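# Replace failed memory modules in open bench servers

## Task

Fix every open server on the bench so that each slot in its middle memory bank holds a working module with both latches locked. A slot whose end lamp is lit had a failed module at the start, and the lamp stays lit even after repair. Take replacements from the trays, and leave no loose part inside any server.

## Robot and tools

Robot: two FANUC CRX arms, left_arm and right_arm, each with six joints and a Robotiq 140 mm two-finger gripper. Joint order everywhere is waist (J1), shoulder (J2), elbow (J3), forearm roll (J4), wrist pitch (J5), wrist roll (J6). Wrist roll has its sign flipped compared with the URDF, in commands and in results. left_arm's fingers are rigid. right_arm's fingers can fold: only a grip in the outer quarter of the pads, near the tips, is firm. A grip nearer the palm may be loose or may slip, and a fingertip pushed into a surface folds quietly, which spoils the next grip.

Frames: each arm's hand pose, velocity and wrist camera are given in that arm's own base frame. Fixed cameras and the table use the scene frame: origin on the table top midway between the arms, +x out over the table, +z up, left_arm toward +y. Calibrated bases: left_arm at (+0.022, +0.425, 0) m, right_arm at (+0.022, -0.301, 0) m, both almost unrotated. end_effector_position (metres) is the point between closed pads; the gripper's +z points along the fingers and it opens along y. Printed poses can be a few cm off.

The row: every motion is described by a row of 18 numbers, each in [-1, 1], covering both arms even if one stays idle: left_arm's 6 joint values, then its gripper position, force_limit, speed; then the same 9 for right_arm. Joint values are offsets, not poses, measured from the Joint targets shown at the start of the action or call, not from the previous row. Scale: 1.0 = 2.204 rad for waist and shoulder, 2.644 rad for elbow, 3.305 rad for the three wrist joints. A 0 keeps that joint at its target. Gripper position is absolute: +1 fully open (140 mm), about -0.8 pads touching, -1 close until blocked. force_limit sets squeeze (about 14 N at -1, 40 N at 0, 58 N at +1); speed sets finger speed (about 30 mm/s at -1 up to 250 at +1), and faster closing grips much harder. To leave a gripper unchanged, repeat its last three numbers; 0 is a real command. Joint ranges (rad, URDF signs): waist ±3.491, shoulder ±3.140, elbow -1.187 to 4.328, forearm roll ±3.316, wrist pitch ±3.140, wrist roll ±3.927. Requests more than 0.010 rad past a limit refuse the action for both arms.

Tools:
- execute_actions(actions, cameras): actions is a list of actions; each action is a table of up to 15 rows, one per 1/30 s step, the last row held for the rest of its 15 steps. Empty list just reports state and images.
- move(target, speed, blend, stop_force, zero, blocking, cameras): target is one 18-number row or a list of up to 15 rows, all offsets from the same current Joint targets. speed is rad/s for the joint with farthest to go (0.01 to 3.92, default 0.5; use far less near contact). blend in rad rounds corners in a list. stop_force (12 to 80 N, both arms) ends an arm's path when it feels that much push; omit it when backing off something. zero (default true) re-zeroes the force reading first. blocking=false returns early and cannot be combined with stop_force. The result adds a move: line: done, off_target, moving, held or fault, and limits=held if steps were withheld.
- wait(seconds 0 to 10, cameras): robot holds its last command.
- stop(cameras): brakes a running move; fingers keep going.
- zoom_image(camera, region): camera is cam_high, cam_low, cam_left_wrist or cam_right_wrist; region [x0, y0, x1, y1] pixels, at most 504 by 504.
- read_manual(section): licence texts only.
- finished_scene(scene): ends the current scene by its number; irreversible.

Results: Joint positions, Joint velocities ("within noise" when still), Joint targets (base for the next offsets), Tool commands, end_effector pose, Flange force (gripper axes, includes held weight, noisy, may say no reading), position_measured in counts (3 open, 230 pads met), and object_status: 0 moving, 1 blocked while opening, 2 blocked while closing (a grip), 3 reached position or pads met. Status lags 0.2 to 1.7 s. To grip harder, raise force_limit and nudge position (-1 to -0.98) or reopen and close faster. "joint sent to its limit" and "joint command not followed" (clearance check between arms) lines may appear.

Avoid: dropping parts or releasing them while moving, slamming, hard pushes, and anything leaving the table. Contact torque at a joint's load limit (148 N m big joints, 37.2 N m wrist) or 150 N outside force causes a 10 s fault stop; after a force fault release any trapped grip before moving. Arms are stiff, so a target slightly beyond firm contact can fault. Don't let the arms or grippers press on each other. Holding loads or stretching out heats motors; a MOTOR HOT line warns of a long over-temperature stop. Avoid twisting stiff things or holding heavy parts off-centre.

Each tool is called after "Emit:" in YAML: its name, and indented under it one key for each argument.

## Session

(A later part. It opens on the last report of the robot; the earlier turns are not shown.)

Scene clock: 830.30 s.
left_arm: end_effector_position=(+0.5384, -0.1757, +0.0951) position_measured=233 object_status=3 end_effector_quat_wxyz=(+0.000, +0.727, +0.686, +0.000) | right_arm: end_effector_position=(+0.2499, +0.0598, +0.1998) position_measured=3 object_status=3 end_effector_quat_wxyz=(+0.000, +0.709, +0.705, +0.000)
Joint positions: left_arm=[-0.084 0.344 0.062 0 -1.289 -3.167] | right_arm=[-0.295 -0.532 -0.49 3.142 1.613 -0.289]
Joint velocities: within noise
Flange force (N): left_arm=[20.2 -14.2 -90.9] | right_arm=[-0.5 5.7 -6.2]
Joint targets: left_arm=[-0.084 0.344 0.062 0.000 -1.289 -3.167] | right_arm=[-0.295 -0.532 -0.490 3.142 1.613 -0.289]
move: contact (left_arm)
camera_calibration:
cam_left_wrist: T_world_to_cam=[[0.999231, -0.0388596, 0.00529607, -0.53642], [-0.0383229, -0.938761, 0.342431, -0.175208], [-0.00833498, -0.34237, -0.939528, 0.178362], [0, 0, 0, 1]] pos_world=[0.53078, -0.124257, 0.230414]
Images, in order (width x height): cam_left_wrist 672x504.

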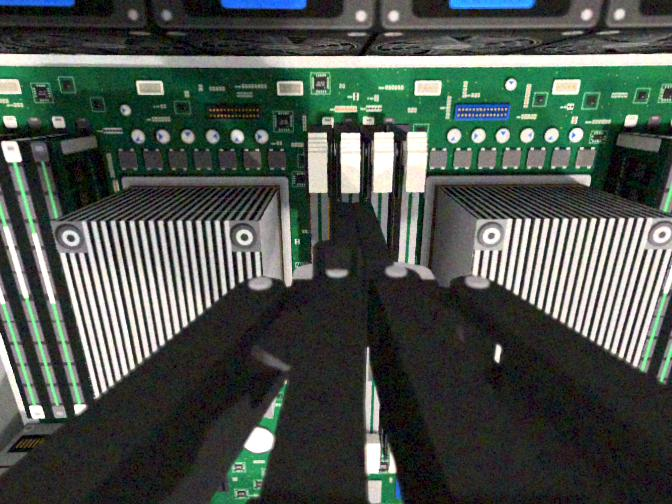

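Emit:
move:
  target:
    - [0.0008,-0.0084,0.0187,0,-0.0205,0.0006,-1,0,0,0,0,0,0,0,0,1,1,1]
    - [-0.0321,-0.0049,0.0626,0,-0.0533,-0.0212,-1,0,0,0,0,0,0,0,0,1,1,1]
    - [-0.0321,-0.0049,0.0626,0,-0.0533,-0.0212,1,1,0,0,0,0,0,0,0,1,1,1]
  speed: 0.25
  cameras: ["cam_left_wrist"]

Emit:
zoom_image:
  camera: "cam_left_wrist"
  region: [300, 30, 420, 130]

Emit:
zoom_image:
  camera: "cam_left_wrist"
  region: [300, 250, 420, 350]

Scene clock: 837.27 s.
left_arm: end_effector_position=(+0.5349, -0.2149, +0.1709) position_measured=3 object_status=0 end_effector_quat_wxyz=(+0.000, +0.728, +0.686, +0.000) | right_arm: end_effector_position=(+0.2499, +0.0598, +0.1998) position_measured=3 object_status=3 end_effector_quat_wxyz=(+0.000, +0.709, +0.705, +0.000)
Joint positions: left_arm=[-0.155 0.333 0.228 0 -1.465 -3.237] | right_arm=[-0.295 -0.532 -0.49 3.142 1.613 -0.289]
Joint velocities: within noise
Flange force (N): left_arm=[-4.6 8.9 1.2] | right_arm=[-0.8 5.1 -6.0]
Joint targets: left_arm=[-0.155 0.333 0.228 0.000 -1.465 -3.237] | right_arm=[-0.295 -0.532 -0.490 3.142 1.613 -0.289]
move: done
camera_calibration:
cam_left_wrist: T_world_to_cam=[[0.999203, -0.0395495, 0.00544365, -0.535089], [-0.0390219, -0.938744, 0.342399, -0.237711], [-0.00843152, -0.342338, -0.939539, 0.236189], [0, 0, 0, 1]] pos_world=[0.527378, -0.163456, 0.306213]
Images, in order (width x height): cam_left_wrist 672x504.

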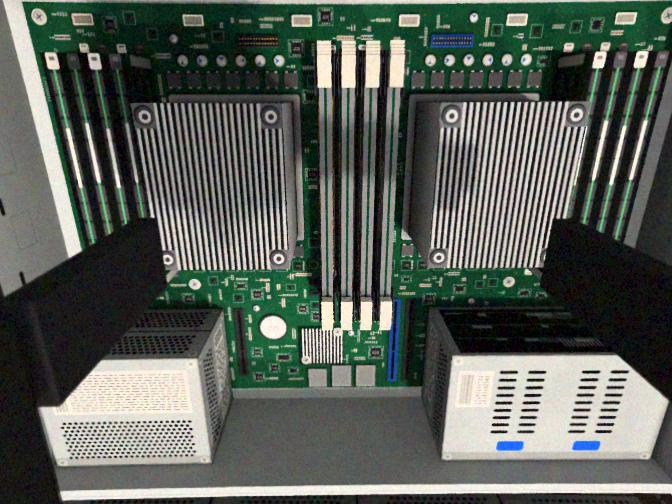

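Scaled by 4.200.

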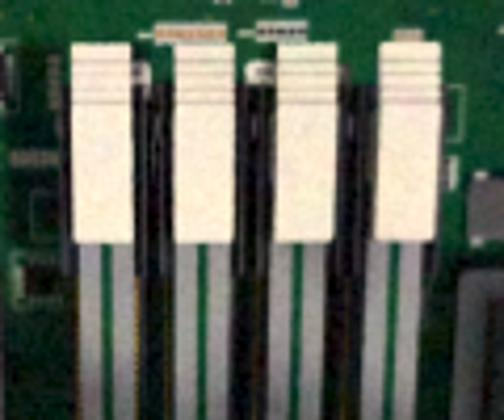

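Scaled by 4.200.

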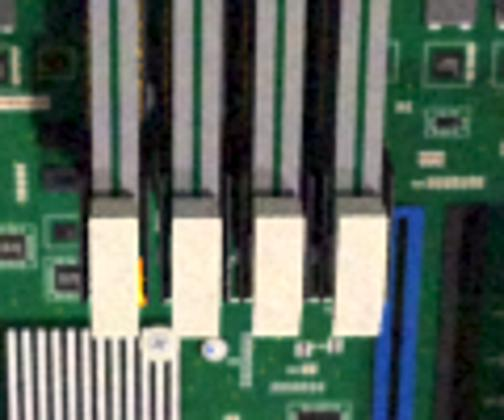

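Emit:
execute_actions:
  actions: []

Emit:
zoom_image:
  camera: "cam_high"
  region: [100, 230, 320, 450]

Scene clock: 842.27 s.
left_arm: end_effector_position=(+0.5349, -0.2149, +0.1709) position_measured=3 object_status=3 end_effector_quat_wxyz=(+0.000, +0.728, +0.686, +0.000) | right_arm: end_effector_position=(+0.2499, +0.0598, +0.1998) position_measured=3 object_status=3 end_effector_quat_wxyz=(+0.000, +0.709, +0.705, +0.000)
Joint positions: left_arm=[-0.155 0.333 0.228 0 -1.465 -3.237] | right_arm=[-0.295 -0.532 -0.49 3.142 1.613 -0.289]
Joint velocities: within noise
Flange force (N): left_arm=[-4.2 9.2 1.3] | right_arm=[-0.5 5.4 -5.8]
Joint targets: left_arm=[-0.155 0.333 0.228 0.000 -1.465 -3.237] | right_arm=[-0.295 -0.532 -0.490 3.142 1.613 -0.289]
Tool commands: left_gripper/position=+1.0 left_gripper/force_limit=+1.0 left_gripper/speed=+0.0 right_gripper/position=+1.0 right_gripper/force_limit=+1.0 right_gripper/speed=+1.0
camera_calibration:
cam_left_wrist: T_world_to_cam=[[0.999203, -0.0395495, 0.00544365, -0.535089], [-0.0390219, -0.938744, 0.342399, -0.237711], [-0.00843152, -0.342338, -0.939539, 0.236189], [0, 0, 0, 1]] pos_world=[0.527378, -0.163456, 0.306213]
cam_right_wrist: T_world_to_cam=[[0.999758, -0.0158071, 0.0152919, -0.250078], [-0.0202722, -0.931951, 0.362017, -0.00649812], [0.00852883, -0.36224, -0.932046, 0.351193], [0, 0, 0, 1]] pos_world=[0.246891, 0.117207, 0.333505]

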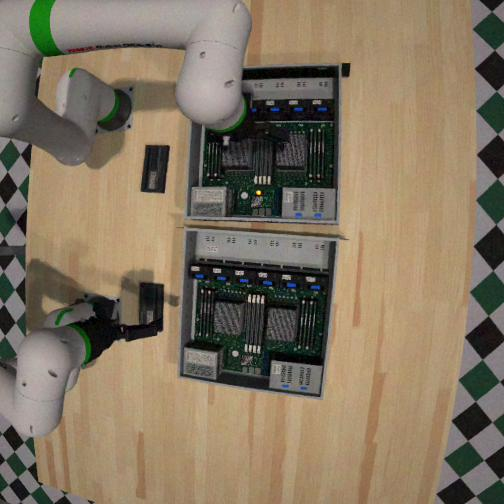

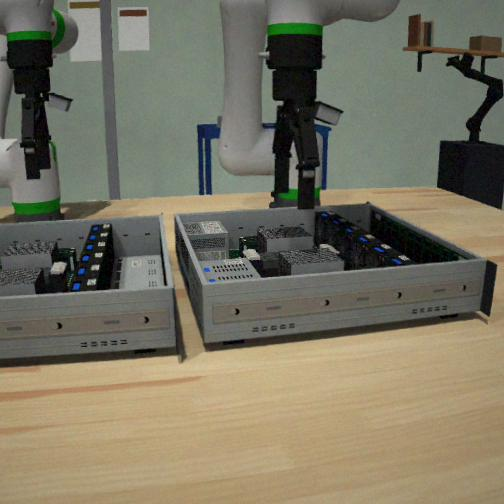

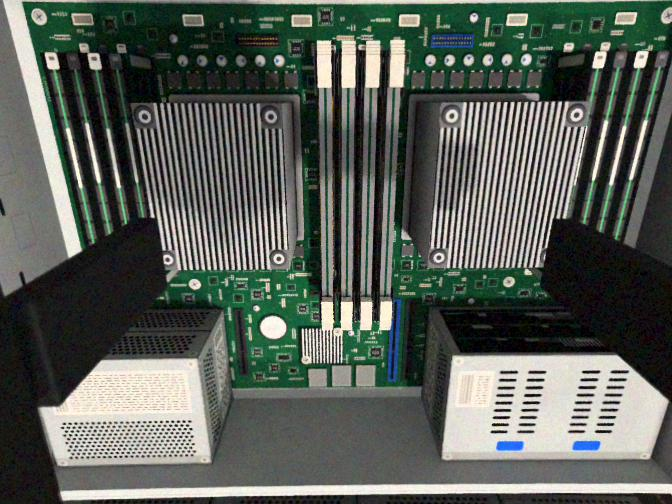

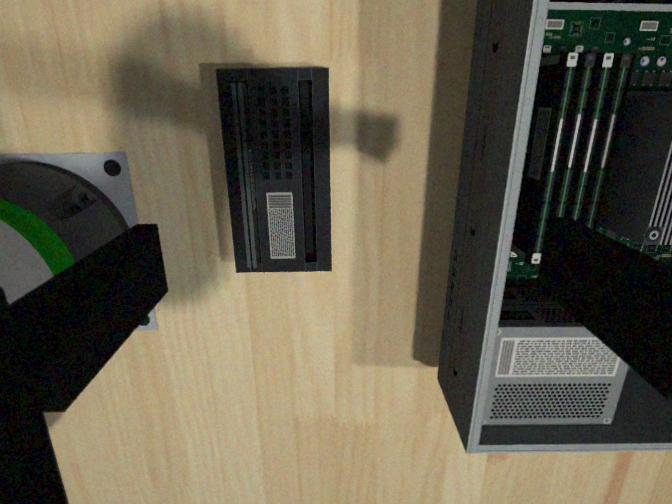

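Scaled by 2.291.

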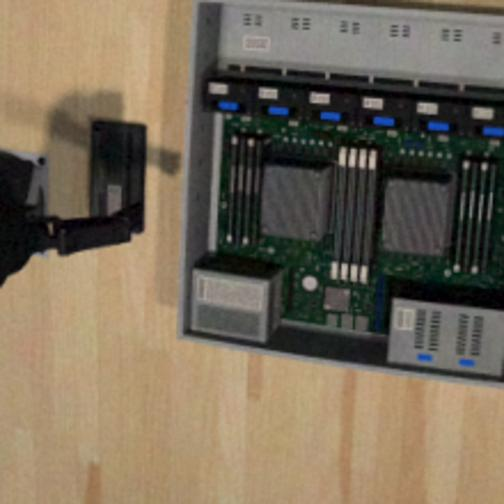

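Emit:
finished_scene:
  scene: 2

The scene is finished: the task was done.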